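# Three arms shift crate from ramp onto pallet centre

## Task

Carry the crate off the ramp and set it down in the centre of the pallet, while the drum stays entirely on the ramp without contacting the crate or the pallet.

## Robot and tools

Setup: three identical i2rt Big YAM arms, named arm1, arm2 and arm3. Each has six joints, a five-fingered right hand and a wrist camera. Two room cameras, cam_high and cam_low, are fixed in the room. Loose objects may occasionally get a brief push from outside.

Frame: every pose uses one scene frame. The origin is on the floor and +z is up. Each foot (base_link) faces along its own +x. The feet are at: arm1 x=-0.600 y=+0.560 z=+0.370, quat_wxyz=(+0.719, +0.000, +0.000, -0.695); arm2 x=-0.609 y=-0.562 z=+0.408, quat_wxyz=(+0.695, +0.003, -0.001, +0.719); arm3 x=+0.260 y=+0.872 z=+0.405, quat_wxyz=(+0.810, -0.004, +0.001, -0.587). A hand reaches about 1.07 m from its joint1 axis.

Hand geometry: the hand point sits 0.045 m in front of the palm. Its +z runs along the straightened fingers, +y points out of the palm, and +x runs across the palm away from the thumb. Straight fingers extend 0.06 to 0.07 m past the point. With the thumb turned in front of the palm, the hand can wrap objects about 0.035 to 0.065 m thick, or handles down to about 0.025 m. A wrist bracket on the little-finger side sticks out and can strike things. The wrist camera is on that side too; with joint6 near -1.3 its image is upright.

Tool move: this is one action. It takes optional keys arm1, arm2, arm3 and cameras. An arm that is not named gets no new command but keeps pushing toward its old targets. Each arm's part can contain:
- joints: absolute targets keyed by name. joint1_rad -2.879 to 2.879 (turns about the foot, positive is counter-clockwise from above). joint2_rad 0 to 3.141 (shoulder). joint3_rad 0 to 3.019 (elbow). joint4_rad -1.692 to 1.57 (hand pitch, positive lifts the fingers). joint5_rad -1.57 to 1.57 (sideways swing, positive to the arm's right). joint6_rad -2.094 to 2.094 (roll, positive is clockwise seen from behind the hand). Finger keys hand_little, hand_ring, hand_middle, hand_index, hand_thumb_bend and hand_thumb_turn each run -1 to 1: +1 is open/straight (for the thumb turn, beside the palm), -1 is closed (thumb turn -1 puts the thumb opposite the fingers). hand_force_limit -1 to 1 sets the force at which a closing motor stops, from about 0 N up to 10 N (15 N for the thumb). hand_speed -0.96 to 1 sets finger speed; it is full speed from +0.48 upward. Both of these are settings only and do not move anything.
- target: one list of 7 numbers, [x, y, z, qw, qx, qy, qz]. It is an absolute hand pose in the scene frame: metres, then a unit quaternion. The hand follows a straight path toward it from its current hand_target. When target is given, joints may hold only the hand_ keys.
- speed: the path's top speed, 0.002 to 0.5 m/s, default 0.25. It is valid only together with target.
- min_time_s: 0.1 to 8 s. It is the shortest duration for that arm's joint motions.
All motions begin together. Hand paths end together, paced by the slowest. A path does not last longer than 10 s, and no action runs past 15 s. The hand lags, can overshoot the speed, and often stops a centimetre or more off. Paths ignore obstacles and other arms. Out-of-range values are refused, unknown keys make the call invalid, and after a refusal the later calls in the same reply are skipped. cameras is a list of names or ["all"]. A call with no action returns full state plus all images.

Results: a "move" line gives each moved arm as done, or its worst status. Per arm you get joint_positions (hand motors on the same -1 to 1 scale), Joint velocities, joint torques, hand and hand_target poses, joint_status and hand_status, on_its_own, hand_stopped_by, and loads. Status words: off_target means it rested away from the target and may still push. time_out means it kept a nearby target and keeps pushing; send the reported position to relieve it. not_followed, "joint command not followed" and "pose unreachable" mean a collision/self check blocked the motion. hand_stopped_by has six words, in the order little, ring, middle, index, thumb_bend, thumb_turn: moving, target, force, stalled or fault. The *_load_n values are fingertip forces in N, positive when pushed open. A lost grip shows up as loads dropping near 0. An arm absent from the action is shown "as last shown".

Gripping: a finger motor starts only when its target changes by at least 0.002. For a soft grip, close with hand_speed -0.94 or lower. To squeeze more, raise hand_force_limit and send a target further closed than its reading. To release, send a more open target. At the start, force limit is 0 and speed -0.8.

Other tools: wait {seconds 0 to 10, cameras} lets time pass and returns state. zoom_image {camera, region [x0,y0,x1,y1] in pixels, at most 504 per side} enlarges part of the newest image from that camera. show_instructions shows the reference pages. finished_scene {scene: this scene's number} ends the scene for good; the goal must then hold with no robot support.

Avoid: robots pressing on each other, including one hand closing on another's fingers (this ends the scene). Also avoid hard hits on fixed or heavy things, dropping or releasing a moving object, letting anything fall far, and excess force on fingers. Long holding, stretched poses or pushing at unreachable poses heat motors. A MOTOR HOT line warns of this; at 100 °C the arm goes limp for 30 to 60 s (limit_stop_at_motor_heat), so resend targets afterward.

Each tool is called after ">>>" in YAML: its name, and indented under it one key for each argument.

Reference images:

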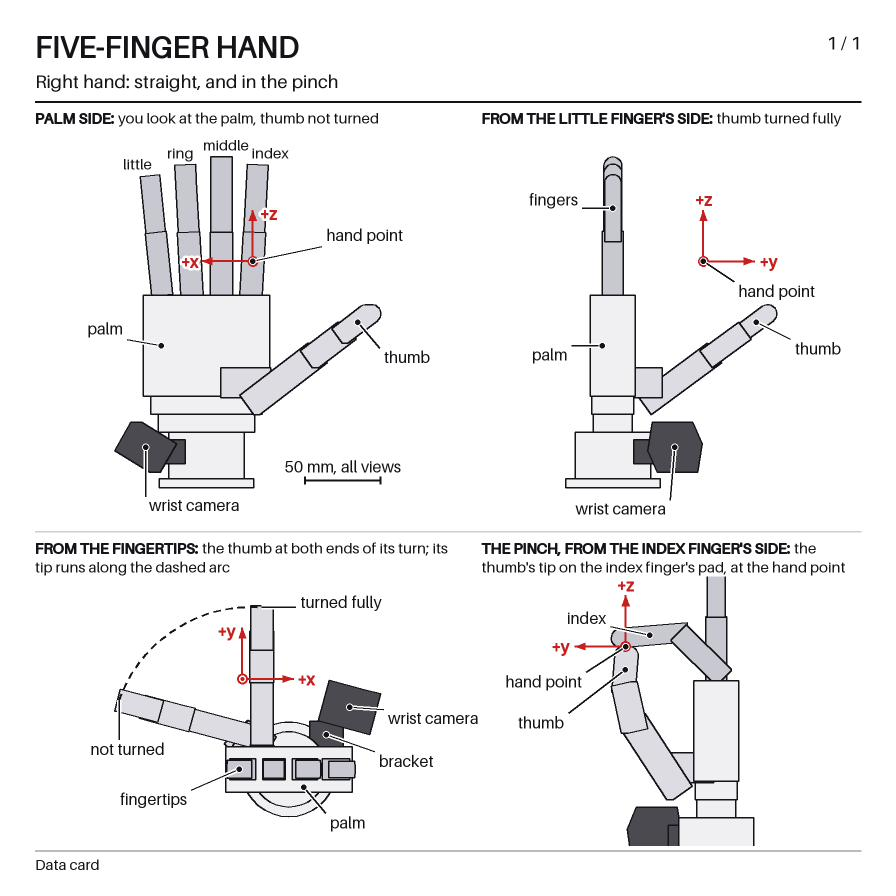

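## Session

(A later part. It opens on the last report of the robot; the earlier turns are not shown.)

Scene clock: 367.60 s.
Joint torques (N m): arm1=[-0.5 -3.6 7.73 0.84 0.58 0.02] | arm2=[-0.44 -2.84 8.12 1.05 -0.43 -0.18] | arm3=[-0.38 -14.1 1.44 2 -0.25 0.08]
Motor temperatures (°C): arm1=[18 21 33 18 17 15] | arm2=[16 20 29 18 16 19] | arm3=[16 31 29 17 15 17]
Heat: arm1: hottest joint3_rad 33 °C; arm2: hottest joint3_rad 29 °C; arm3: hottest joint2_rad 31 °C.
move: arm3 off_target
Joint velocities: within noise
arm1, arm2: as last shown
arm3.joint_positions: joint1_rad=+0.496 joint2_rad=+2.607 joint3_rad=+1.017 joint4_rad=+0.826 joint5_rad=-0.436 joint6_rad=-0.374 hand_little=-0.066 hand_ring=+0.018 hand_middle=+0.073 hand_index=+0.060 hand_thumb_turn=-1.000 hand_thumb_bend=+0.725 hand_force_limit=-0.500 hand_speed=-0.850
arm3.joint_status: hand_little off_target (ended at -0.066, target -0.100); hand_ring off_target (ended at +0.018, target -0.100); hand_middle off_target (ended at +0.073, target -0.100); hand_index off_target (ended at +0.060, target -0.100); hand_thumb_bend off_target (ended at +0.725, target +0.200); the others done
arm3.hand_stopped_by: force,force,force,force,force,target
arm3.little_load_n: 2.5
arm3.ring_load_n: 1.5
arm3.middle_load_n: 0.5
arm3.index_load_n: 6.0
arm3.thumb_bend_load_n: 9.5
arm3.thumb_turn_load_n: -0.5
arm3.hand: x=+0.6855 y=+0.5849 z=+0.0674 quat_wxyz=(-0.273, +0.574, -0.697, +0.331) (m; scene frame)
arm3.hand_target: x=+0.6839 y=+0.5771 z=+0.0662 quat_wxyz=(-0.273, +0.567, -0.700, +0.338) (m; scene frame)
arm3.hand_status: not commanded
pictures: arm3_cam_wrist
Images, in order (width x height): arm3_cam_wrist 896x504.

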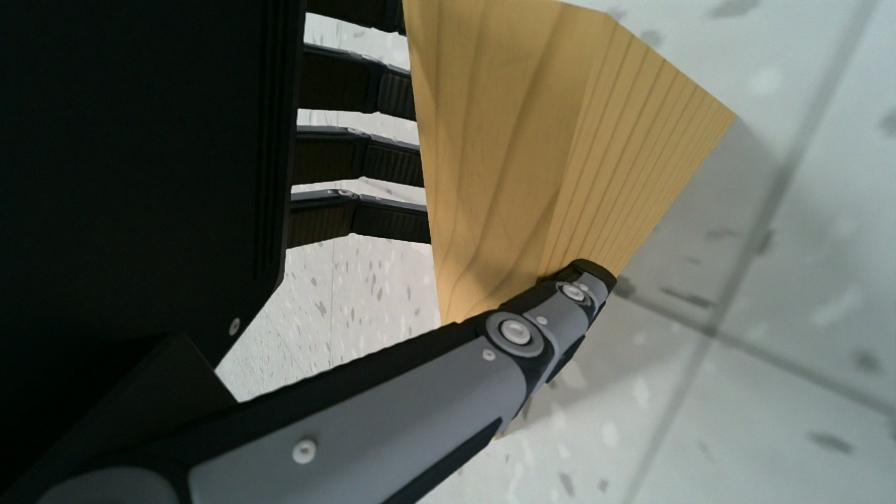

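>>> move:
  arm3: {"target": [0.684, 0.577, 0.15, 0.273, -0.567, 0.700, -0.338], "speed": 0.2}

>>> move:
  arm3: {"target": [0.70, 0.577, 0.15, 0.008, -0.630, 0.777, -0.0105], "speed": 0.4}

>>> move:
  arm3: {"target": [0.70, 0.577, 0.12, -0.0742, -0.6253, 0.7717, 0.0912], "speed": 0.4}
  cameras: ["arm3_cam_wrist", "cam_high"]

Scene clock: 402.20 s.
Joint torques (N m): arm1=[-0.03 -3.55 7.73 0.85 0.57 0.03] | arm2=[-0.62 -2.73 8.1 1.03 -0.43 -0.19] | arm3=[-0.5 -14.62 1.66 1.14 -0.37 0.07]
Motor temperatures (°C): arm1=[18 21 33 18 17 15] | arm2=[16 19 29 18 16 19] | arm3=[16 31 28 17 15 17]
Heat: arm1: hottest joint3_rad 33 °C; arm2: hottest joint3_rad 29 °C; arm3: hottest joint2_rad 31 °C.
move: arm3 done
Joint velocities: within noise
arm1, arm2: as last shown
arm2.ring_load_n: 0.0
arm2.index_load_n: -0.5
arm3.joint_positions: joint1_rad=+0.496 joint2_rad=+2.386 joint3_rad=+0.892 joint4_rad=+0.736 joint5_rad=-0.435 joint6_rad=-0.374 hand_little=-0.066 hand_ring=+0.018 hand_middle=+0.073 hand_index=+0.060 hand_thumb_turn=-1.000 hand_thumb_bend=+0.725 hand_force_limit=-0.500 hand_speed=-0.850
arm3.joint_status: not commanded
arm3.hand_stopped_by: force,force,force,force,force,target
arm3.little_load_n: 1.5
arm3.ring_load_n: 1.5
arm3.middle_load_n: 0.0
arm3.index_load_n: 7.5
arm3.thumb_bend_load_n: 9.5
arm3.thumb_turn_load_n: 0.5
arm3.hand: x=+0.6855 y=+0.5855 z=+0.1446 quat_wxyz=(-0.273, +0.574, -0.696, +0.334) (m; scene frame)
arm3.hand_target: x=+0.6840 y=+0.5771 z=+0.1499 quat_wxyz=(-0.273, +0.567, -0.700, +0.338) (m; scene frame)
arm3.hand_status: done (0.010 m and 1.0 deg from the pose sent, 0.083 m and 1.2 deg at the start)
pictures: none

Scene clock: 404.40 s.
Joint torques (N m): arm1=[0.26 -3.49 7.76 0.83 0.57 0.03] | arm2=[-0.62 -2.73 8.1 1.03 -0.43 -0.19] | arm3=[1.67 -17.67 6.58 -0.61 0.17 0.14]
Motor temperatures (°C): arm1=[18 21 33 18 17 15] | arm2=[16 19 29 18 16 19] | arm3=[16 31 28 17 15 17]
Heat: arm1: hottest joint3_rad 33 °C; arm2: hottest joint3_rad 29 °C; arm3: hottest joint2_rad 31 °C.
move: arm3 off_target
Joint velocities: within noise
arm1, arm2: as last shown
arm2.index_load_n: 0.0
arm3.joint_positions: joint1_rad=+0.641 joint2_rad=+2.450 joint3_rad=+1.508 joint4_rad=-0.615 joint5_rad=-0.020 joint6_rad=-0.405 hand_little=-0.066 hand_ring=+0.018 hand_middle=+0.073 hand_index=+0.060 hand_thumb_turn=-1.000 hand_thumb_bend=+0.725 hand_force_limit=-0.500 hand_speed=-0.850
arm3.joint_status: not commanded
arm3.hand_stopped_by: force,force,force,force,force,target
arm3.little_load_n: 1.0
arm3.ring_load_n: 2.0
arm3.middle_load_n: 1.0
arm3.index_load_n: 8.5
arm3.thumb_bend_load_n: 9.0
arm3.thumb_turn_load_n: 1.0
arm3.hand: x=+0.6855 y=+0.5794 z=+0.1458 quat_wxyz=(-0.007, +0.630, -0.777, +0.004) (m; scene frame)
arm3.hand_target: x=+0.6998 y=+0.5773 z=+0.1502 quat_wxyz=(-0.008, +0.630, -0.777, +0.011) (m; scene frame)
arm3.hand_status: off_target (0.015 m and 0.8 deg from the pose sent, 0.018 m and 49.6 deg at the start)
pictures: none

Scene clock: 405.83 s.
Joint torques (N m): arm1=[-0.15 -3.9 7.68 0.88 0.58 0.04] | arm2=[-0.56 -2.9 8.12 1.03 -0.43 -0.2] | arm3=[1.55 -19.6 6.71 -1.29 0.31 0.11]
Motor temperatures (°C): arm1=[18 21 33 18 17 15] | arm2=[16 19 29 18 16 19] | arm3=[16 31 28 17 15 17]
Heat: arm1: hottest joint3_rad 33 °C; arm2: hottest joint3_rad 29 °C; arm3: hottest joint2_rad 31 °C.
move: arm3 off_target
Joint velocities: within noise
arm1, arm2: as last shown
arm3.joint_positions: joint1_rad=+0.672 joint2_rad=+2.676 joint3_rad=+1.835 joint4_rad=-0.959 joint5_rad=+0.072 joint6_rad=-0.366 hand_little=-0.066 hand_ring=+0.018 hand_middle=+0.073 hand_index=+0.060 hand_thumb_turn=-1.000 hand_thumb_bend=+0.725 hand_force_limit=-0.500 hand_speed=-0.850
arm3.joint_status: not commanded
arm3.hand_stopped_by: force,force,force,force,force,target
arm3.little_load_n: 1.5
arm3.ring_load_n: 2.0
arm3.middle_load_n: 0.5
arm3.index_load_n: 8.5
arm3.thumb_bend_load_n: 9.0
arm3.thumb_turn_load_n: 1.0
arm3.hand: x=+0.6869 y=+0.5793 z=+0.1130 quat_wxyz=(+0.074, +0.625, -0.771, -0.098) (m; scene frame)
arm3.hand_target: x=+0.6999 y=+0.5772 z=+0.1201 quat_wxyz=(+0.074, +0.625, -0.772, -0.091) (m; scene frame)
arm3.hand_status: off_target (0.015 m and 0.8 deg from the pose sent, 0.030 m and 14.4 deg at the start)
pictures: arm3_cam_wrist, cam_high
Images, in order (width x height): arm3_cam_wrist 896x504, cam_high 896x504.

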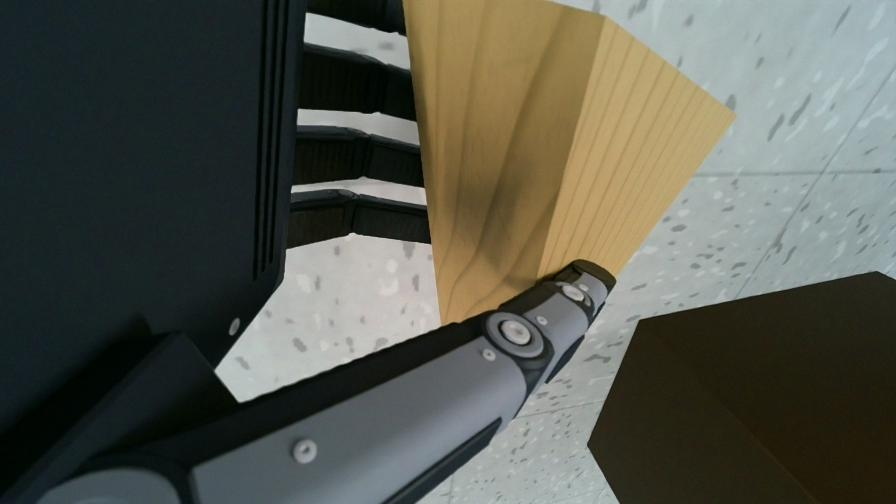

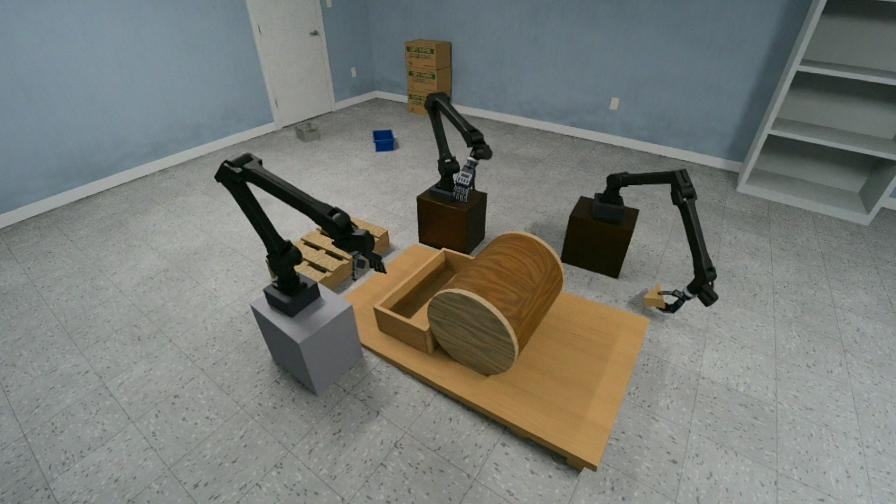

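>>> move:
  arm3: {"target": [0.70, 0.577, 0.066, -0.0742, -0.6253, 0.7717, 0.0912], "speed": 0.15}

>>> move:
  arm3: {"target": [0.70, 0.577, 0.054, -0.0742, -0.6253, 0.7717, 0.0912], "speed": 0.05}
  cameras: ["arm3_cam_wrist", "cam_high"]

Scene clock: 436.53 s.
Joint torques (N m): arm1=[-0.5 -3.9 7.8 0.85 0.57 0.02] | arm2=[-0.56 -2.84 8.12 1.02 -0.43 -0.19] | arm3=[1.67 -20.31 6.22 -0.44 0.29 0.12]
Motor temperatures (°C): arm1=[18 21 33 18 17 15] | arm2=[16 19 29 18 16 19] | arm3=[16 34 29 17 15 17]
Heat: arm1: hottest joint3_rad 33 °C; arm2: hottest joint3_rad 29 °C; arm3: hottest joint2_rad 34 °C.
move: arm3 off_target
Joint velocities: within noise
arm1, arm2: as last shown
arm3.joint_positions: joint1_rad=+0.672 joint2_rad=+2.800 joint3_rad=+1.919 joint4_rad=-0.942 joint5_rad=+0.072 joint6_rad=-0.365 hand_little=-0.066 hand_ring=+0.018 hand_middle=+0.073 hand_index=+0.060 hand_thumb_turn=-1.000 hand_thumb_bend=+0.725 hand_force_limit=-0.500 hand_speed=-0.850
arm3.joint_status: not commanded
arm3.hand_stopped_by: force,force,force,force,force,target
arm3.little_load_n: 1.0
arm3.ring_load_n: 2.0
arm3.middle_load_n: 1.0
arm3.index_load_n: 8.5
arm3.thumb_bend_load_n: 9.0
arm3.thumb_turn_load_n: 1.0
arm3.hand: x=+0.6811 y=+0.5825 z=+0.0598 quat_wxyz=(+0.077, +0.624, -0.770, -0.109) (m; scene frame)
arm3.hand_target: x=+0.6998 y=+0.5773 z=+0.0664 quat_wxyz=(+0.074, +0.625, -0.771, -0.091) (m; scene frame)
arm3.hand_status: off_target (0.021 m and 2.1 deg from the pose sent, 0.049 m and 0.8 deg at the start)
pictures: none

Scene clock: 437.73 s.
Joint torques (N m): arm1=[-0.5 -3.55 7.72 0.95 0.58 0.03] | arm2=[-0.56 -2.9 8.09 1.07 -0.43 -0.2] | arm3=[1.61 -19.37 6.49 -0.39 0.3 0.12]
Motor temperatures (°C): arm1=[18 21 33 18 17 15] | arm2=[16 19 29 18 16 19] | arm3=[16 34 30 17 15 17]
Heat: arm1: hottest joint3_rad 33 °C; arm2: hottest joint3_rad 29 °C; arm3: hottest joint2_rad 34 °C.
move: arm3 off_target
Joint velocities: within noise
arm1, arm2: as last shown
arm3.joint_positions: joint1_rad=+0.672 joint2_rad=+2.815 joint3_rad=+1.940 joint4_rad=-0.938 joint5_rad=+0.072 joint6_rad=-0.364 hand_little=-0.066 hand_ring=+0.018 hand_middle=+0.073 hand_index=+0.060 hand_thumb_turn=-1.000 hand_thumb_bend=+0.725 hand_force_limit=-0.500 hand_speed=-0.850
arm3.joint_status: not commanded
arm3.hand_stopped_by: force,force,force,force,force,target
arm3.little_load_n: 1.5
arm3.ring_load_n: 2.0
arm3.middle_load_n: 0.5
arm3.index_load_n: 8.5
arm3.thumb_bend_load_n: 9.0
arm3.thumb_turn_load_n: 1.0
arm3.hand: x=+0.6851 y=+0.5799 z=+0.0541 quat_wxyz=(+0.076, +0.624, -0.771, -0.104) (m; scene frame)
arm3.hand_target: x=+0.6998 y=+0.5773 z=+0.0543 quat_wxyz=(+0.074, +0.625, -0.772, -0.091) (m; scene frame)
arm3.hand_status: off_target (0.015 m and 1.5 deg from the pose sent, 0.020 m and 2.0 deg at the start)
pictures: arm3_cam_wrist, cam_high
Images, in order (width x height): arm3_cam_wrist 896x504, cam_high 896x504.

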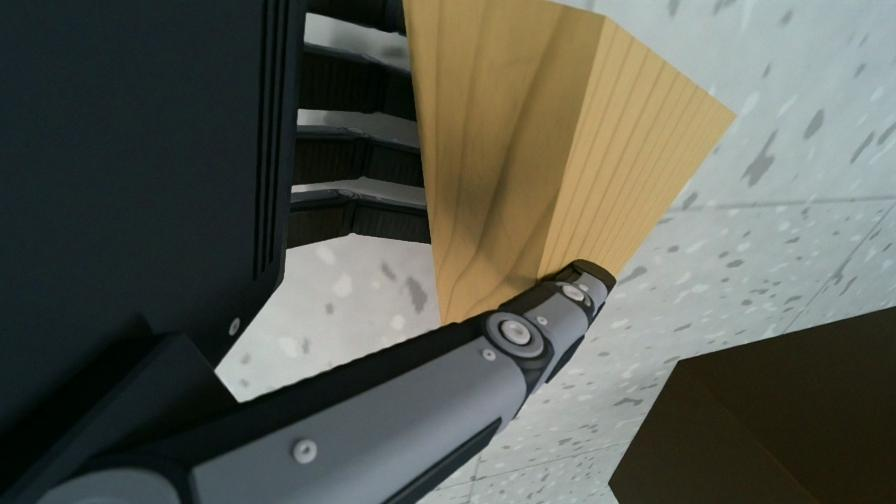

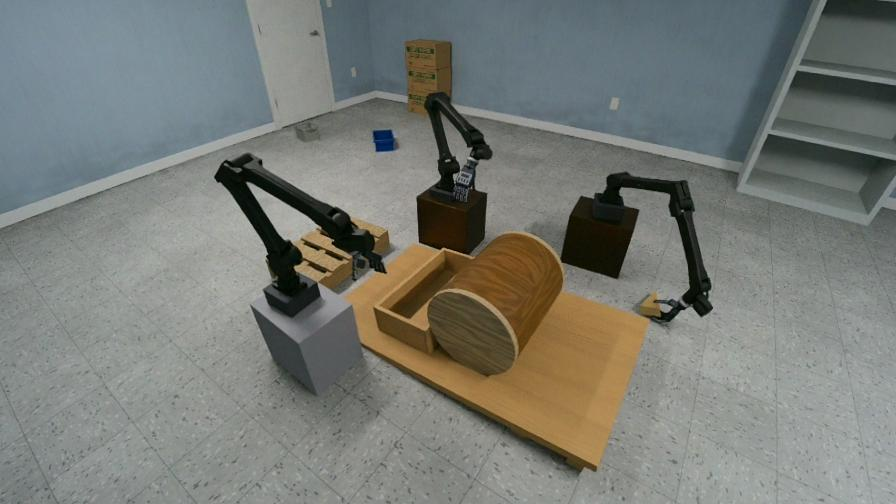

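>>> move:
  arm3: {"target": [0.70, 0.577, 0.044, -0.0742, -0.6253, 0.7717, 0.0912], "speed": 0.05}

>>> move:
  arm3: {"joints": {"hand_thumb_bend": 1.0, "hand_speed": -0.5}}
  cameras: ["arm3_cam_wrist"]

Scene clock: 444.40 s.
Joint torques (N m): arm1=[-0.26 -3.6 7.76 0.92 0.57 0.04] | arm2=[-0.62 -2.9 8.09 1.05 -0.44 -0.19] | arm3=[1.67 -19.19 6.63 -0.34 0.32 0.13]
Motor temperatures (°C): arm1=[18 21 33 18 17 15] | arm2=[16 19 29 18 16 19] | arm3=[16 33 30 17 15 17]
Heat: arm1: hottest joint3_rad 33 °C; arm2: hottest joint3_rad 29 °C; arm3: hottest joint2_rad 33 °C.
move: arm3 off_target
Joint velocities: within noise
arm1.joint_positions: joint1_rad=+1.125 joint2_rad=+1.070 joint3_rad=+0.775 joint4_rad=-0.952 joint5_rad=+0.661 joint6_rad=+1.044 hand_little=+0.500 hand_ring=+0.500 hand_middle=+0.500 hand_index=+0.500 hand_thumb_turn=-1.000 hand_thumb_bend=+1.000 hand_force_limit=+0.000 hand_speed=+0.000
arm1.joint_status: not commanded
arm1.hand_stopped_by: target,target,target,target,target,target
arm1.little_load_n: 0.0
arm1.ring_load_n: 0.0
arm1.middle_load_n: 0.0
arm1.index_load_n: 0.0
arm1.thumb_bend_load_n: 0.0
arm1.thumb_turn_load_n: 0.0
arm1.hand: x=-0.3085 y=+0.3604 z=+0.4983 quat_wxyz=(+0.009, +0.002, -0.935, +0.354) (m; scene frame)
arm1.hand_target: x=-0.3002 y=+0.3602 z=+0.5000 quat_wxyz=(+0.000, +0.000, -0.934, +0.358) (m; scene frame)
arm1.hand_status: not commanded
arm2.joint_positions: joint1_rad=-1.343 joint2_rad=+1.175 joint3_rad=+0.765 joint4_rad=-0.930 joint5_rad=-0.696 joint6_rad=-1.219 hand_little=+0.500 hand_ring=+0.500 hand_middle=+0.500 hand_index=+0.500 hand_thumb_turn=-1.000 hand_thumb_bend=+1.000 hand_force_limit=+0.000 hand_speed=+0.000
arm2.joint_status: not commanded
arm2.hand_stopped_by: target,target,target,target,target,target
arm2.little_load_n: 0.0
arm2.ring_load_n: 0.0
arm2.middle_load_n: 0.0
arm2.index_load_n: 0.0
arm2.thumb_bend_load_n: 0.0
arm2.thumb_turn_load_n: 0.0
arm2.hand: x=-0.3436 y=-0.3996 z=+0.5048 quat_wxyz=(-0.358, +0.934, -0.003, -0.001) (m; scene frame)
arm2.hand_target: x=-0.3401 y=-0.4000 z=+0.5001 quat_wxyz=(-0.358, +0.934, +0.000, +0.000) (m; scene frame)
arm2.hand_status: not commanded
arm3.joint_positions: joint1_rad=+0.672 joint2_rad=+2.832 joint3_rad=+1.958 joint4_rad=-0.935 joint5_rad=+0.072 joint6_rad=-0.364 hand_little=-0.066 hand_ring=+0.018 hand_middle=+0.073 hand_index=+0.060 hand_thumb_turn=-1.000 hand_thumb_bend=+0.725 hand_force_limit=-0.500 hand_speed=-0.850
arm3.joint_status: not commanded
arm3.hand_stopped_by: force,force,force,force,force,target
arm3.little_load_n: 4.0
arm3.ring_load_n: 2.5
arm3.middle_load_n: 0.0
arm3.index_load_n: 5.0
arm3.thumb_bend_load_n: 9.5
arm3.thumb_turn_load_n: -1.0
arm3.hand: x=+0.6869 y=+0.5787 z=+0.0474 quat_wxyz=(+0.075, +0.624, -0.771, -0.102) (m; scene frame)
arm3.hand_target: x=+0.6998 y=+0.5773 z=+0.0443 quat_wxyz=(+0.074, +0.625, -0.772, -0.091) (m; scene frame)
arm3.hand_status: off_target (0.014 m and 1.3 deg from the pose sent, 0.018 m and 1.5 deg at the start)
pictures: none

Scene clock: 445.27 s.
Joint torques (N m): arm1=[-0.21 -3.9 7.72 0.87 0.56 0.03] | arm2=[-0.56 -2.84 8.12 1.05 -0.44 -0.19] | arm3=[1.55 -18.96 6.46 -0.35 0.3 0.12]
Motor temperatures (°C): arm1=[18 21 33 18 17 15] | arm2=[16 19 29 18 16 19] | arm3=[16 33 30 17 15 17]
Heat: arm1: hottest joint3_rad 33 °C; arm2: hottest joint3_rad 29 °C; arm3: hottest joint2_rad 33 °C.
move: arm3 done
Joint velocities: within noise
arm1, arm2: as last shown
arm3.joint_positions: joint1_rad=+0.672 joint2_rad=+2.832 joint3_rad=+1.960 joint4_rad=-0.935 joint5_rad=+0.072 joint6_rad=-0.364 hand_little=-0.066 hand_ring=+0.018 hand_middle=+0.073 hand_index=+0.060 hand_thumb_turn=-1.000 hand_thumb_bend=+1.000 hand_force_limit=-0.500 hand_speed=-0.500
arm3.joint_status: all done
arm3.hand_stopped_by: force,force,force,force,target,target
arm3.little_load_n: 1.0
arm3.ring_load_n: 0.0
arm3.middle_load_n: 0.0
arm3.index_load_n: 0.0
arm3.thumb_bend_load_n: 0.0
arm3.thumb_turn_load_n: 0.0
arm3.hand: x=+0.6879 y=+0.5780 z=+0.0477 quat_wxyz=(+0.075, +0.624, -0.771, -0.101) (m; scene frame)
arm3.hand_target: x=+0.6999 y=+0.5772 z=+0.0444 quat_wxyz=(+0.074, +0.625, -0.772, -0.091) (m; scene frame)
arm3.hand_status: not commanded
pictures: arm3_cam_wrist
Images, in order (width x height): arm3_cam_wrist 896x504.

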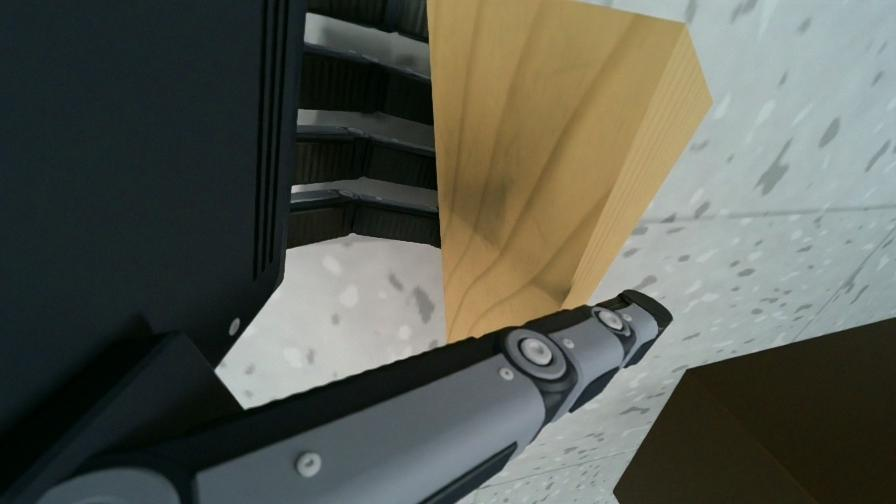

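>>> move:
  arm3: {"target": [0.745, 0.568, 0.050, -0.0742, -0.6253, 0.7717, 0.0912], "speed": 0.08}
  cameras: ["arm3_cam_wrist", "cam_high"]

>>> zoom_image:
  camera: "cam_high"
  region: [600, 260, 740, 360]

Scene clock: 454.90 s.
Joint torques (N m): arm1=[-0.26 -3.66 7.79 0.91 0.56 0.06] | arm2=[-0.62 -2.78 8.1 1.05 -0.43 -0.19] | arm3=[1.67 -19.66 7.61 -0.96 0.1 0.16]
Motor temperatures (°C): arm1=[18 21 33 18 17 15] | arm2=[16 19 29 18 16 19] | arm3=[16 33 30 17 15 17]
Heat: arm1: hottest joint3_rad 33 °C; arm2: hottest joint3_rad 29 °C; arm3: hottest joint2_rad 33 °C.
move: arm3 done
Joint velocities: within noise
arm1, arm2: as last shown
arm3.joint_positions: joint1_rad=+0.696 joint2_rad=+2.915 joint3_rad=+2.196 joint4_rad=-1.073 joint5_rad=+0.071 joint6_rad=-0.342 hand_little=-0.066 hand_ring=+0.018 hand_middle=+0.073 hand_index=+0.060 hand_thumb_turn=-1.000 hand_thumb_bend=+1.000 hand_force_limit=-0.500 hand_speed=-0.500
arm3.joint_status: not commanded
arm3.hand_stopped_by: force,force,force,force,target,target
arm3.little_load_n: 0.0
arm3.ring_load_n: 0.0
arm3.middle_load_n: 0.0
arm3.index_load_n: 0.0
arm3.thumb_bend_load_n: 0.0
arm3.thumb_turn_load_n: -0.5
arm3.hand: x=+0.7365 y=+0.5639 z=+0.0543 quat_wxyz=(+0.074, +0.625, -0.772, -0.093) (m; scene frame)
arm3.hand_target: x=+0.7447 y=+0.5682 z=+0.0501 quat_wxyz=(+0.074, +0.625, -0.772, -0.091) (m; scene frame)
arm3.hand_status: done (0.010 m and 0.2 deg from the pose sent, 0.058 m and 1.2 deg at the start)
pictures: arm3_cam_wrist, cam_high
Images, in order (width x height): arm3_cam_wrist 896x504, cam_high 896x504.

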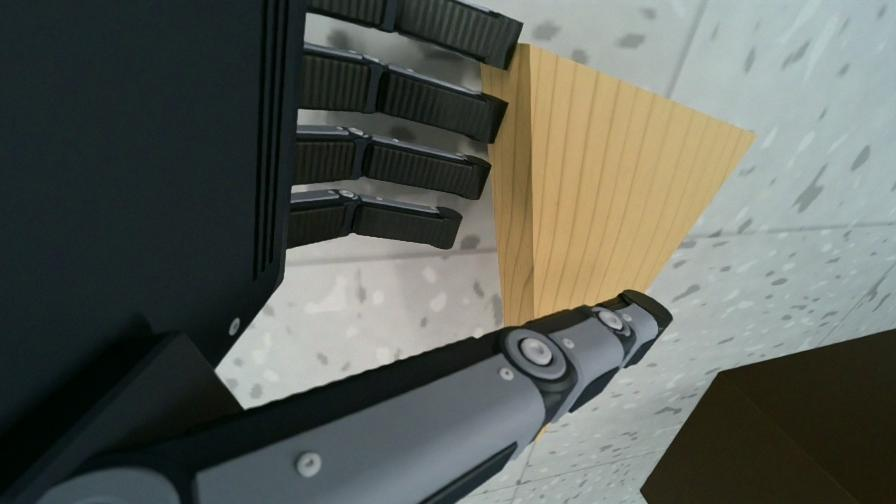

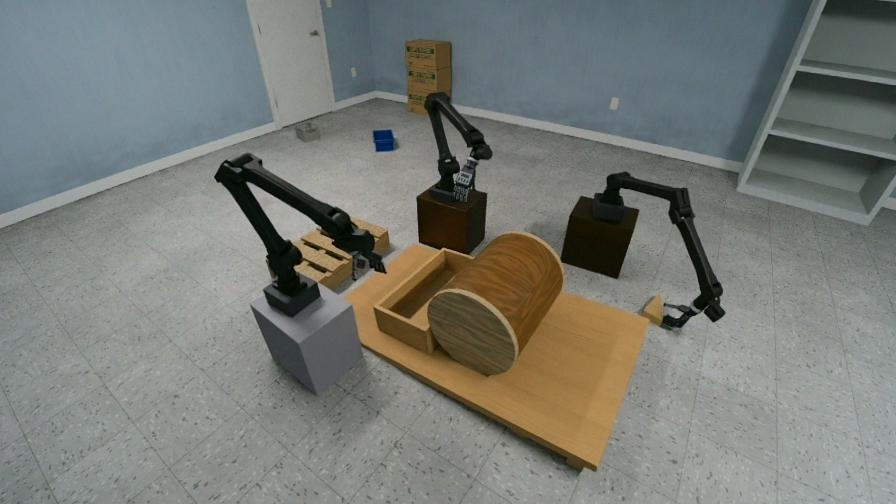

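Scaled by 3.600 from the camera's 896x504 image, which has a finer 1280x720 frame.

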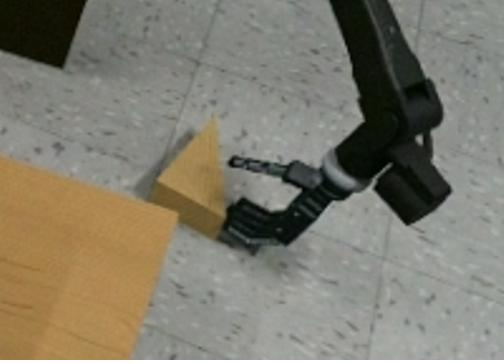

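>>> move:
  arm3: {"target": [0.77, 0.563, 0.09, -0.0742, -0.6253, 0.7717, 0.0912], "speed": 0.25}

>>> move:
  arm3: {"target": [0.73, 0.55, 0.26, 0, -0.629, 0.777, 0], "speed": 0.35, "joints": {"hand_little": 0.6, "hand_ring": 0.6, "hand_middle": 0.6, "hand_index": 0.6, "hand_speed": 0}}
  cameras: ["arm3_cam_wrist"]

>>> zoom_image:
  camera: "arm3_cam_wrist"
  region: [300, 60, 720, 380]

Scene clock: 467.73 s.
Joint torques (N m): arm1=[-0.26 -3.55 7.83 0.92 0.58 0.03] | arm2=[-0.62 -2.84 8.12 1.07 -0.43 -0.2] | arm3=[1.85 -21.66 7.97 -1.03 0.08 0.16]
Motor temperatures (°C): arm1=[18 21 33 18 17 15] | arm2=[16 19 29 18 16 19] | arm3=[16 35 30 17 15 17]
Heat: arm1: hottest joint3_rad 33 °C; arm2: hottest joint3_rad 29 °C; arm3: hottest joint2_rad 35 °C.
move: arm3 off_target
Joint velocities: within noise
arm1, arm2: as last shown
arm3.joint_positions: joint1_rad=+0.706 joint2_rad=+2.915 joint3_rad=+2.276 joint4_rad=-1.178 joint5_rad=+0.069 joint6_rad=-0.331 hand_little=-0.066 hand_ring=+0.018 hand_middle=+0.073 hand_index=+0.060 hand_thumb_turn=-1.000 hand_thumb_bend=+1.000 hand_force_limit=-0.500 hand_speed=-0.500
arm3.joint_status: not commanded
arm3.hand_stopped_by: force,force,force,force,target,target
arm3.little_load_n: 0.0
arm3.ring_load_n: 0.0
arm3.middle_load_n: 0.0
arm3.index_load_n: 0.0
arm3.thumb_bend_load_n: 0.0
arm3.thumb_turn_load_n: 0.0
arm3.hand: x=+0.7519 y=+0.5631 z=+0.0811 quat_wxyz=(+0.078, +0.624, -0.771, -0.104) (m; scene frame)
arm3.hand_target: x=+0.7697 y=+0.5633 z=+0.0904 quat_wxyz=(+0.074, +0.625, -0.772, -0.091) (m; scene frame)
arm3.hand_status: off_target (0.020 m and 1.5 deg from the pose sent, 0.049 m and 0.2 deg at the start)
pictures: none

Scene clock: 469.30 s.
Joint torques (N m): arm1=[-0.21 -3.55 7.75 0.87 0.58 0.02] | arm2=[-0.5 -2.84 8.1 1.03 -0.43 -0.2] | arm3=[0.15 -18.2 5.81 0.47 0.03 -0.06]
Motor temperatures (°C): arm1=[18 21 33 18 17 15] | arm2=[16 19 29 18 16 19] | arm3=[16 35 30 17 15 17]
Heat: arm1: hottest joint3_rad 33 °C; arm2: hottest joint3_rad 29 °C; arm3: hottest joint2_rad 35 °C.
move: arm3 done
Joint velocities: within noise
arm1, arm2: as last shown
arm3.joint_positions: joint1_rad=+0.651 joint2_rad=+2.326 joint3_rad=+1.685 joint4_rad=-0.928 joint5_rad=-0.007 joint6_rad=-0.389 hand_little=+0.600 hand_ring=+0.600 hand_middle=+0.600 hand_index=+0.600 hand_thumb_turn=-1.000 hand_thumb_bend=+1.000 hand_force_limit=-0.500 hand_speed=+0.000
arm3.joint_status: all done
arm3.hand_stopped_by: target,target,target,target,target,target
arm3.little_load_n: 0.0
arm3.ring_load_n: 0.0
arm3.middle_load_n: 0.0
arm3.index_load_n: 0.0
arm3.thumb_bend_load_n: 0.0
arm3.thumb_turn_load_n: 0.0
arm3.hand: x=+0.7319 y=+0.5535 z=+0.2670 quat_wxyz=(+0.001, +0.627, -0.779, +0.000) (m; scene frame)
arm3.hand_target: x=+0.7299 y=+0.5502 z=+0.2600 quat_wxyz=(+0.000, +0.629, -0.777, +0.000) (m; scene frame)
arm3.hand_status: done (0.008 m and 0.3 deg from the pose sent, 0.181 m and 14.9 deg at the start)
pictures: arm3_cam_wrist
Images, in order (width x height): arm3_cam_wrist 896x504.

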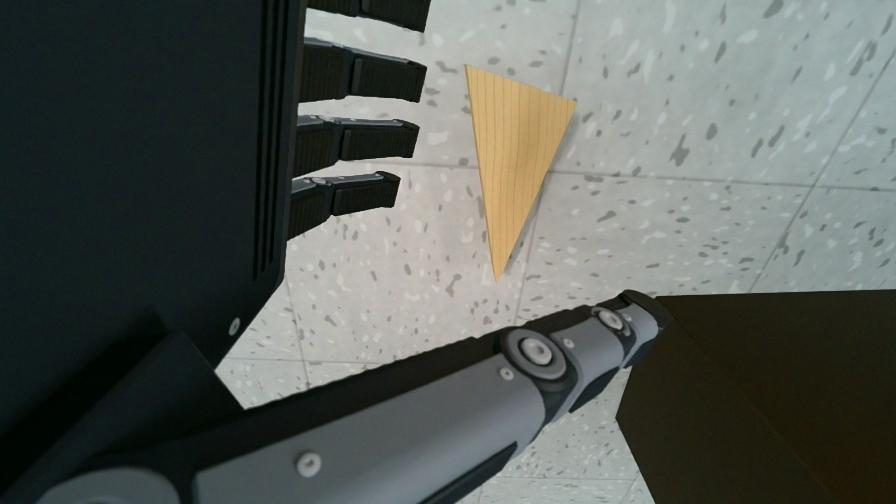

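Scaled by 1.200 from the camera's 896x504 image, which has a finer 1280x720 frame.

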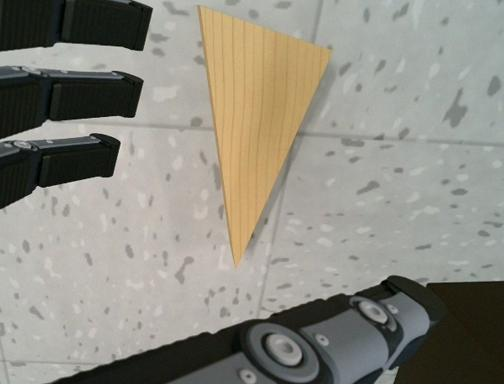

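>>> move:
  arm3: {"target": [0.666, 0.588, 0.14, 0.307, -0.637, 0.637, -0.3075], "speed": 0.35}
  cameras: ["arm3_cam_wrist"]

Scene clock: 499.17 s.
Joint torques (N m): arm1=[-0.26 -3.6 7.77 0.99 0.58 0.04] | arm2=[-0.67 -2.84 8.12 1.03 -0.44 -0.2] | arm3=[-0.26 -13.57 1.73 2.02 -0.47 0.01]
Motor temperatures (°C): arm1=[18 21 33 18 17 15] | arm2=[16 19 29 18 16 19] | arm3=[16 36 29 17 15 17]
Heat: arm1: hottest joint3_rad 33 °C; arm2: hottest joint3_rad 29 °C; arm3: hottest joint2_rad 36 °C.
move: arm3 done
Joint velocities: within noise
arm1, arm2: as last shown
arm1.thumb_bend_load_n: 0.5
arm3.joint_positions: joint1_rad=+0.447 joint2_rad=+2.382 joint3_rad=+0.914 joint4_rad=+0.603 joint5_rad=-0.614 joint6_rad=-0.581 hand_little=+0.600 hand_ring=+0.600 hand_middle=+0.600 hand_index=+0.600 hand_thumb_turn=-1.000 hand_thumb_bend=+1.000 hand_force_limit=-0.500 hand_speed=+0.000
arm3.joint_status: not commanded
arm3.hand_stopped_by: target,target,target,target,target,target
arm3.little_load_n: 0.5
arm3.ring_load_n: 0.0
arm3.middle_load_n: 0.0
arm3.index_load_n: 0.0
arm3.thumb_bend_load_n: 0.0
arm3.thumb_turn_load_n: 0.0
arm3.hand: x=+0.6690 y=+0.5934 z=+0.1420 quat_wxyz=(-0.308, +0.641, -0.635, +0.302) (m; scene frame)
arm3.hand_target: x=+0.6659 y=+0.5881 z=+0.1400 quat_wxyz=(-0.307, +0.637, -0.637, +0.307) (m; scene frame)
arm3.hand_status: done (0.007 m and 0.8 deg from the pose sent, 0.147 m and 52.9 deg at the start)
pictures: arm3_cam_wrist
Images, in order (width x height): arm3_cam_wrist 896x504.

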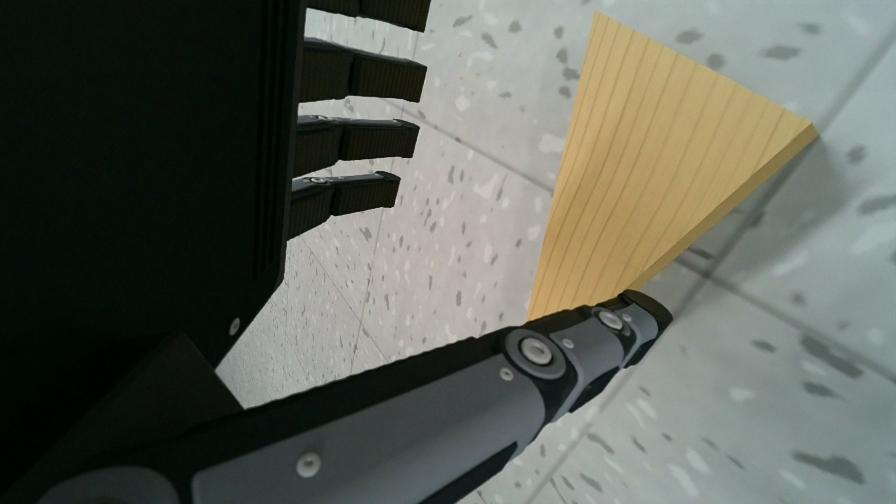

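>>> move:
  arm3: {"target": [0.666, 0.605, 0.042, 0.307, -0.637, 0.637, -0.3075], "speed": 0.15}

>>> move:
  arm3: {"joints": {"hand_little": -0.1, "hand_ring": -0.1, "hand_middle": -0.1, "hand_index": -0.1, "hand_thumb_bend": 0.2, "hand_speed": -0.85, "hand_force_limit": -0.5}}
  cameras: ["arm3_cam_wrist"]

Scene clock: 510.97 s.
Joint torques (N m): arm1=[-0.56 -3.55 7.69 0.87 0.6 0.06] | arm2=[-0.67 -2.84 8.14 1.05 -0.43 -0.19] | arm3=[1.96 -13.39 1.29 1.95 -0.26 0.08]
Motor temperatures (°C): arm1=[18 21 33 18 17 15] | arm2=[16 19 29 18 16 19] | arm3=[16 34 29 17 15 17]
Heat: arm1: hottest joint3_rad 33 °C; arm2: hottest joint3_rad 29 °C; arm3: hottest joint2_rad 34 °C.
move: arm3 done
Joint velocities: within noise
arm1, arm2: as last shown
arm1.thumb_bend_load_n: 0.0
arm2.ring_load_n: 0.5
arm2.thumb_bend_load_n: -0.5
arm3.joint_positions: joint1_rad=+0.450 joint2_rad=+2.654 joint3_rad=+1.033 joint4_rad=+0.771 joint5_rad=-0.599 joint6_rad=-0.566 hand_little=+0.600 hand_ring=+0.600 hand_middle=+0.600 hand_index=+0.600 hand_thumb_turn=-1.000 hand_thumb_bend=+1.000 hand_force_limit=-0.500 hand_speed=+0.000
arm3.joint_status: not commanded
arm3.hand_stopped_by: target,target,target,target,target,target
arm3.little_load_n: 0.0
arm3.ring_load_n: -0.5
arm3.middle_load_n: 0.0
arm3.index_load_n: 0.0
arm3.thumb_bend_load_n: 0.0
arm3.thumb_turn_load_n: 0.0
arm3.hand: x=+0.6613 y=+0.5997 z=+0.0470 quat_wxyz=(-0.304, +0.636, -0.639, +0.307) (m; scene frame)
arm3.hand_target: x=+0.6658 y=+0.6050 z=+0.0422 quat_wxyz=(-0.307, +0.637, -0.637, +0.307) (m; scene frame)
arm3.hand_status: done (0.009 m and 0.4 deg from the pose sent, 0.101 m and 0.8 deg at the start)
pictures: none

Scene clock: 514.40 s.
Joint torques (N m): arm1=[-0.09 -3.66 7.71 0.95 0.56 0.02] | arm2=[-0.56 -2.84 8.09 1.05 -0.44 -0.19] | arm3=[1.79 -13.45 0.94 1.7 -0.27 0.13]
Motor temperatures (°C): arm1=[18 21 33 18 17 15] | arm2=[16 19 29 18 16 19] | arm3=[16 34 29 17 15 17]
Heat: arm1: hottest joint3_rad 33 °C; arm2: hottest joint3_rad 29 °C; arm3: hottest joint2_rad 34 °C.
move: arm3 off_target
Joint velocities: within noise
arm1, arm2: as last shown
arm1.thumb_bend_load_n: -0.5
arm2.ring_load_n: 0.0
arm2.thumb_bend_load_n: 0.0
arm3.joint_positions: joint1_rad=+0.451 joint2_rad=+2.654 joint3_rad=+1.038 joint4_rad=+0.776 joint5_rad=-0.598 joint6_rad=-0.565 hand_little=+0.337 hand_ring=+0.283 hand_middle=+0.228 hand_index=+0.158 hand_thumb_turn=-1.000 hand_thumb_bend=+0.860 hand_force_limit=-0.500 hand_speed=-0.850
arm3.joint_status: hand_little off_target (ended at +0.337, target -0.100); hand_ring off_target (ended at +0.283, target -0.100); hand_middle off_target (ended at +0.228, target -0.100); hand_index off_target (ended at +0.158, target -0.100); hand_thumb_bend off_target (ended at +0.860, target +0.200); the others done
arm3.hand_stopped_by: force,force,force,force,force,target
arm3.little_load_n: 0.0
arm3.ring_load_n: 0.0
arm3.middle_load_n: 4.5
arm3.index_load_n: 7.5
arm3.thumb_bend_load_n: 9.5
arm3.thumb_turn_load_n: 0.0
arm3.hand: x=+0.6646 y=+0.5971 z=+0.0480 quat_wxyz=(-0.304, +0.636, -0.637, +0.311) (m; scene frame)
arm3.hand_target: x=+0.6659 y=+0.6050 z=+0.0422 quat_wxyz=(-0.307, +0.637, -0.637, +0.307) (m; scene frame)
arm3.hand_status: not commanded
pictures: arm3_cam_wrist
Images, in order (width x height): arm3_cam_wrist 896x504.

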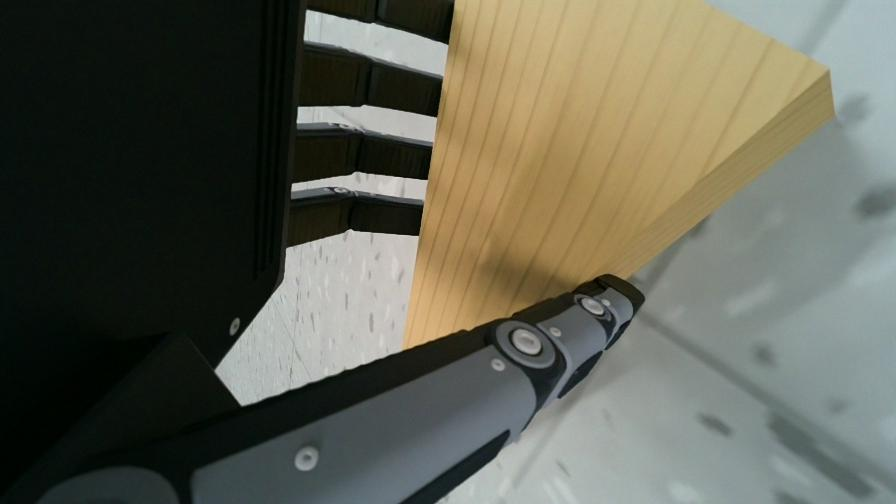

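>>> move:
  arm3: {"target": [0.62, 0.60, 0.20, 0.307, -0.637, 0.637, -0.3075], "speed": 0.25}
  arm1: {"target": [-0.34, 0.27, 0.52, 0, 0, 1, 0], "speed": 0.3}

>>> move:
  arm3: {"target": [0.36, 0.50, 0.30, -0.012, 0.024, 0.901, -0.434], "speed": 0.4}
  cameras: ["arm3_cam_wrist", "arm1_cam_wrist"]

Scene clock: 540.53 s.
Joint torques (N m): arm1=[-1.49 -8.23 10.96 -0.72 -0.08 -0.08] | arm2=[-0.67 -2.78 8.12 1.03 -0.43 -0.18] | arm3=[-0.44 -13.92 1.58 0.84 -0.71 -0.04]
Motor temperatures (°C): arm1=[18 21 34 18 17 15] | arm2=[16 19 29 18 16 19] | arm3=[16 32 27 17 15 17]
Heat: arm1: hottest joint3_rad 34 °C; arm2: hottest joint3_rad 29 °C; arm3: hottest joint2_rad 32 °C.
move: arm1 off_target; arm3 off_target
Joint velocities: within noise
arm1.joint_positions: joint1_rad=+0.552 joint2_rad=+1.453 joint3_rad=+1.151 joint4_rad=-1.302 joint5_rad=+0.003 joint6_rad=+0.590 hand_little=+0.500 hand_ring=+0.500 hand_middle=+0.500 hand_index=+0.500 hand_thumb_turn=-1.000 hand_thumb_bend=+1.000 hand_force_limit=+0.000 hand_speed=+0.000
arm1.joint_status: not commanded
arm1.hand_stopped_by: target,target,target,target,target,target
arm1.little_load_n: 0.0
arm1.ring_load_n: 0.0
arm1.middle_load_n: 0.0
arm1.index_load_n: 0.5
arm1.thumb_bend_load_n: 0.0
arm1.thumb_turn_load_n: 0.0
arm1.hand: x=-0.3481 y=+0.2862 z=+0.5038 quat_wxyz=(+0.011, -0.001, -1.000, -0.013) (m; scene frame)
arm1.hand_target: x=-0.3405 y=+0.2706 z=+0.5200 quat_wxyz=(+0.000, +0.000, -1.000, +0.001) (m; scene frame)
arm1.hand_status: off_target (0.024 m and 2.0 deg from the pose sent, 0.098 m and 41.5 deg at the start)
arm2.joint_positions: joint1_rad=-1.343 joint2_rad=+1.175 joint3_rad=+0.765 joint4_rad=-0.930 joint5_rad=-0.696 joint6_rad=-1.219 hand_little=+0.500 hand_ring=+0.500 hand_middle=+0.500 hand_index=+0.500 hand_thumb_turn=-1.000 hand_thumb_bend=+1.000 hand_force_limit=+0.000 hand_speed=+0.000
arm2.joint_status: not commanded
arm2.hand_stopped_by: target,target,target,target,target,target
arm2.little_load_n: 0.0
arm2.ring_load_n: 0.0
arm2.middle_load_n: 0.0
arm2.index_load_n: 0.0
arm2.thumb_bend_load_n: 0.0
arm2.thumb_turn_load_n: 0.0
arm2.hand: x=-0.3436 y=-0.3996 z=+0.5048 quat_wxyz=(-0.358, +0.934, -0.003, -0.001) (m; scene frame)
arm2.hand_target: x=-0.3401 y=-0.4000 z=+0.5001 quat_wxyz=(-0.358, +0.934, +0.000, +0.000) (m; scene frame)
arm2.hand_status: not commanded
arm3.joint_positions: joint1_rad=+0.383 joint2_rad=+2.210 joint3_rad=+0.743 joint4_rad=+0.560 joint5_rad=-0.652 joint6_rad=-0.637 hand_little=+0.337 hand_ring=+0.283 hand_middle=+0.228 hand_index=+0.158 hand_thumb_turn=-1.000 hand_thumb_bend=+0.860 hand_force_limit=-0.500 hand_speed=-0.850
arm3.joint_status: not commanded
arm3.hand_stopped_by: force,force,force,force,force,target
arm3.little_load_n: 0.0
arm3.ring_load_n: 0.0
arm3.middle_load_n: 4.5
arm3.index_load_n: 7.5
arm3.thumb_bend_load_n: 10.0
arm3.thumb_turn_load_n: 0.5
arm3.hand: x=+0.6206 y=+0.6084 z=+0.1919 quat_wxyz=(-0.308, +0.639, -0.639, +0.299) (m; scene frame)
arm3.hand_target: x=+0.6200 y=+0.6000 z=+0.1998 quat_wxyz=(-0.307, +0.637, -0.637, +0.308) (m; scene frame)
arm3.hand_status: off_target (0.012 m and 1.0 deg from the pose sent, 0.159 m and 0.6 deg at the start)
pictures: none

Scene clock: 543.57 s.
Joint torques (N m): arm1=[-1.44 -8.18 10.96 -0.68 -0.06 -0.1] | arm2=[-0.56 -2.84 8.1 1.05 -0.43 -0.19] | arm3=[-0.21 -9.23 2.62 1.2 0.39 0.14]
Motor temperatures (°C): arm1=[18 21 34 18 17 15] | arm2=[16 19 29 18 16 19] | arm3=[16 32 27 17 15 17]
Heat: arm1: hottest joint3_rad 34 °C; arm2: hottest joint3_rad 29 °C; arm3: hottest joint2_rad 32 °C.
move: arm3 off_target
Joint velocities: within noise
arm1, arm2: as last shown
arm1.joint_positions: joint1_rad=+0.552 joint2_rad=+1.453 joint3_rad=+1.151 joint4_rad=-1.302 joint5_rad=+0.003 joint6_rad=+0.589 hand_little=+0.500 hand_ring=+0.500 hand_middle=+0.500 hand_index=+0.500 hand_thumb_turn=-1.000 hand_thumb_bend=+1.000 hand_force_limit=+0.000 hand_speed=+0.000
arm1.index_load_n: 0.0
arm3.joint_positions: joint1_rad=-0.016 joint2_rad=+1.787 joint3_rad=+0.315 joint4_rad=+0.739 joint5_rad=+0.257 joint6_rad=+0.209 hand_little=+0.337 hand_ring=+0.283 hand_middle=+0.228 hand_index=+0.158 hand_thumb_turn=-1.000 hand_thumb_bend=+0.860 hand_force_limit=-0.500 hand_speed=-0.850
arm3.joint_status: not commanded
arm3.hand_stopped_by: force,force,force,force,force,target
arm3.little_load_n: 0.0
arm3.ring_load_n: 0.0
arm3.middle_load_n: 4.5
arm3.index_load_n: 7.5
arm3.thumb_bend_load_n: 10.0
arm3.thumb_turn_load_n: 0.5
arm3.hand: x=+0.3613 y=+0.5116 z=+0.2905 quat_wxyz=(+0.015, -0.009, -0.906, +0.422) (m; scene frame)
arm3.hand_target: x=+0.3599 y=+0.5002 z=+0.2999 quat_wxyz=(+0.012, -0.024, -0.901, +0.434) (m; scene frame)
arm3.hand_status: off_target (0.015 m and 2.3 deg from the pose sent, 0.302 m and 93.4 deg at the start)
pictures: arm1_cam_wrist, arm3_cam_wrist
Images, in order (width x height): arm1_cam_wrist 896x504, arm3_cam_wrist 896x504.

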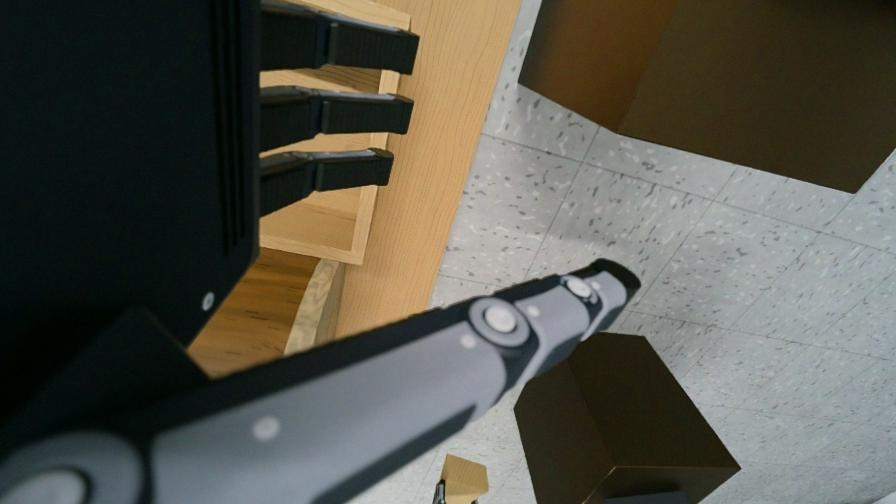

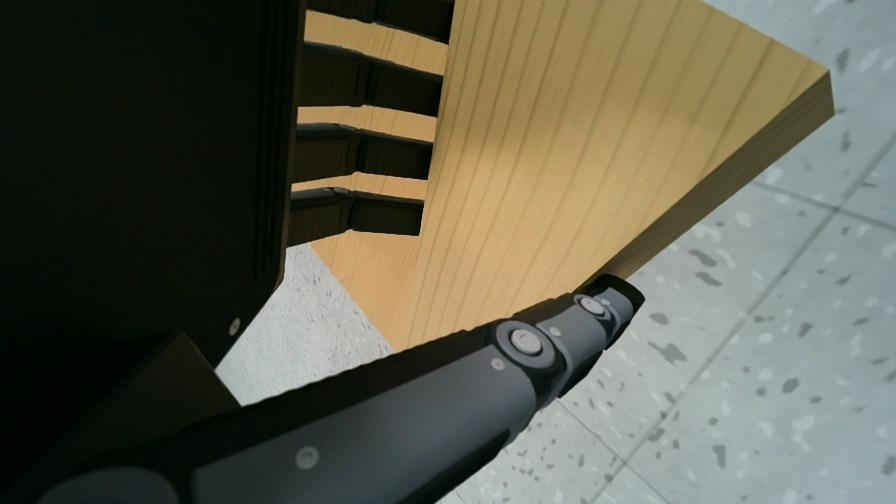

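>>> move:
  arm3: {"target": [-0.02, 0.48, 0.25, -0.274, 0.567, 0.700, -0.337], "speed": 0.4}
  arm1: {"target": [-0.26, 0.20, 0.52, 0, 0, 1, 0], "speed": 0.3}
  cameras: ["arm3_cam_wrist", "arm1_cam_wrist"]

Scene clock: 557.10 s.
Joint torques (N m): arm1=[-0.09 -11.75 11.19 -0.68 -0.04 0.03] | arm2=[-0.56 -2.78 8.1 1.03 -0.44 -0.19] | arm3=[0.09 -11.11 4.27 0.95 0.82 0.13]
Motor temperatures (°C): arm1=[18 21 35 18 16 15] | arm2=[16 19 29 18 16 19] | arm3=[16 31 27 17 15 17]
Heat: arm1: hottest joint3_rad 35 °C; arm2: hottest joint3_rad 29 °C; arm3: hottest joint2_rad 31 °C.
move: arm1 off_target; arm3 off_target
Joint velocities: within noise
arm1.joint_positions: joint1_rad=+0.590 joint2_rad=+1.713 joint3_rad=+1.465 joint4_rad=-1.356 joint5_rad=+0.002 joint6_rad=+0.627 hand_little=+0.500 hand_ring=+0.500 hand_middle=+0.500 hand_index=+0.500 hand_thumb_turn=-1.000 hand_thumb_bend=+1.000 hand_force_limit=+0.000 hand_speed=+0.000
arm1.joint_status: not commanded
arm1.hand_stopped_by: target,target,target,target,target,target
arm1.little_load_n: 0.0
arm1.ring_load_n: 0.0
arm1.middle_load_n: 0.0
arm1.index_load_n: 0.0
arm1.thumb_bend_load_n: 0.0
arm1.thumb_turn_load_n: 0.0
arm1.hand: x=-0.2748 y=+0.2107 z=+0.5048 quat_wxyz=(+0.011, -0.001, -1.000, -0.013) (m; scene frame)
arm1.hand_target: x=-0.2606 y=+0.2007 z=+0.5202 quat_wxyz=(-0.001, +0.000, -1.000, +0.000) (m; scene frame)
arm1.hand_status: off_target (0.024 m and 2.0 deg from the pose sent, 0.124 m and 2.0 deg at the start)
arm2: as last shown
arm3.joint_positions: joint1_rad=-0.780 joint2_rad=+2.023 joint3_rad=+0.657 joint4_rad=+0.438 joint5_rad=+0.645 joint6_rad=+0.642 hand_little=+0.337 hand_ring=+0.283 hand_middle=+0.228 hand_index=+0.158 hand_thumb_turn=-1.000 hand_thumb_bend=+0.860 hand_force_limit=-0.500 hand_speed=-0.850
arm3.joint_status: not commanded
arm3.hand_stopped_by: force,force,force,force,force,target
arm3.little_load_n: 0.0
arm3.ring_load_n: 0.0
arm3.middle_load_n: 4.0
arm3.index_load_n: 7.5
arm3.thumb_bend_load_n: 10.0
arm3.thumb_turn_load_n: 0.5
arm3.hand: x=-0.0097 y=+0.4893 z=+0.2464 quat_wxyz=(+0.274, -0.558, -0.711, +0.329) (m; scene frame)
arm3.hand_target: x=-0.0199 y=+0.4804 z=+0.2503 quat_wxyz=(+0.274, -0.567, -0.700, +0.337) (m; scene frame)
arm3.hand_status: off_target (0.014 m and 1.9 deg from the pose sent, 0.385 m and 76.4 deg at the start)
pictures: arm1_cam_wrist, arm3_cam_wrist
Images, in order (width x height): arm1_cam_wrist 896x504, arm3_cam_wrist 896x504.

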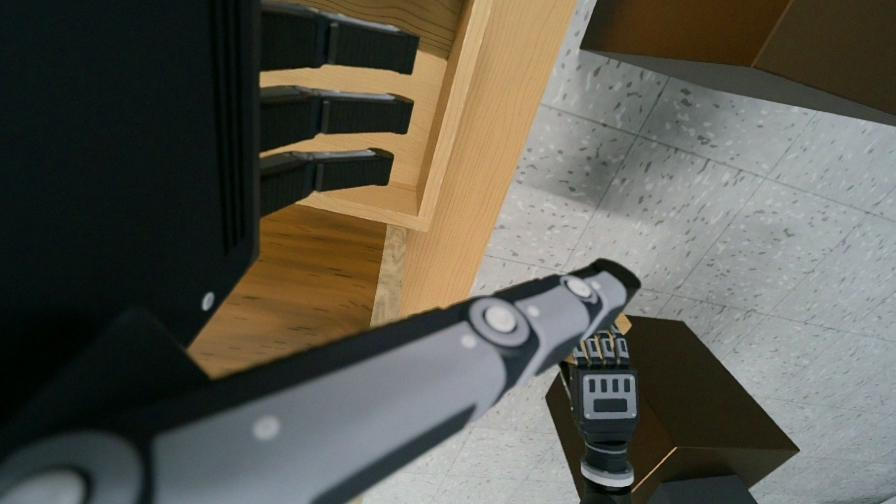

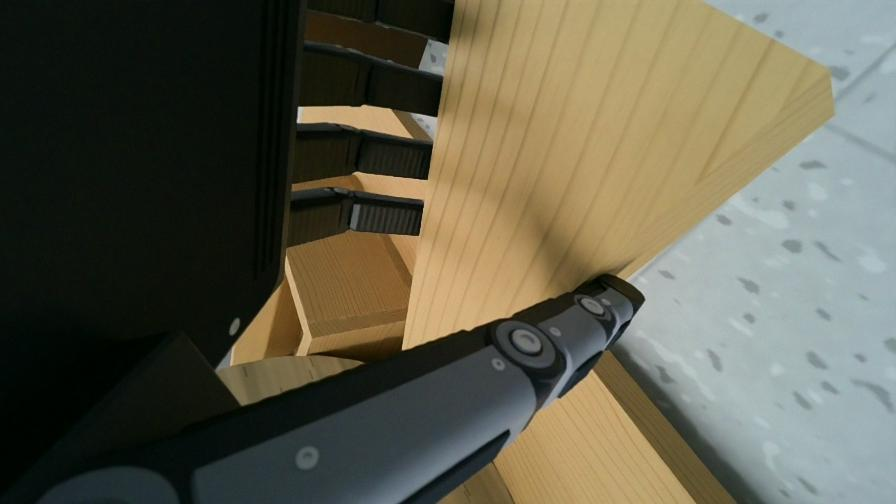

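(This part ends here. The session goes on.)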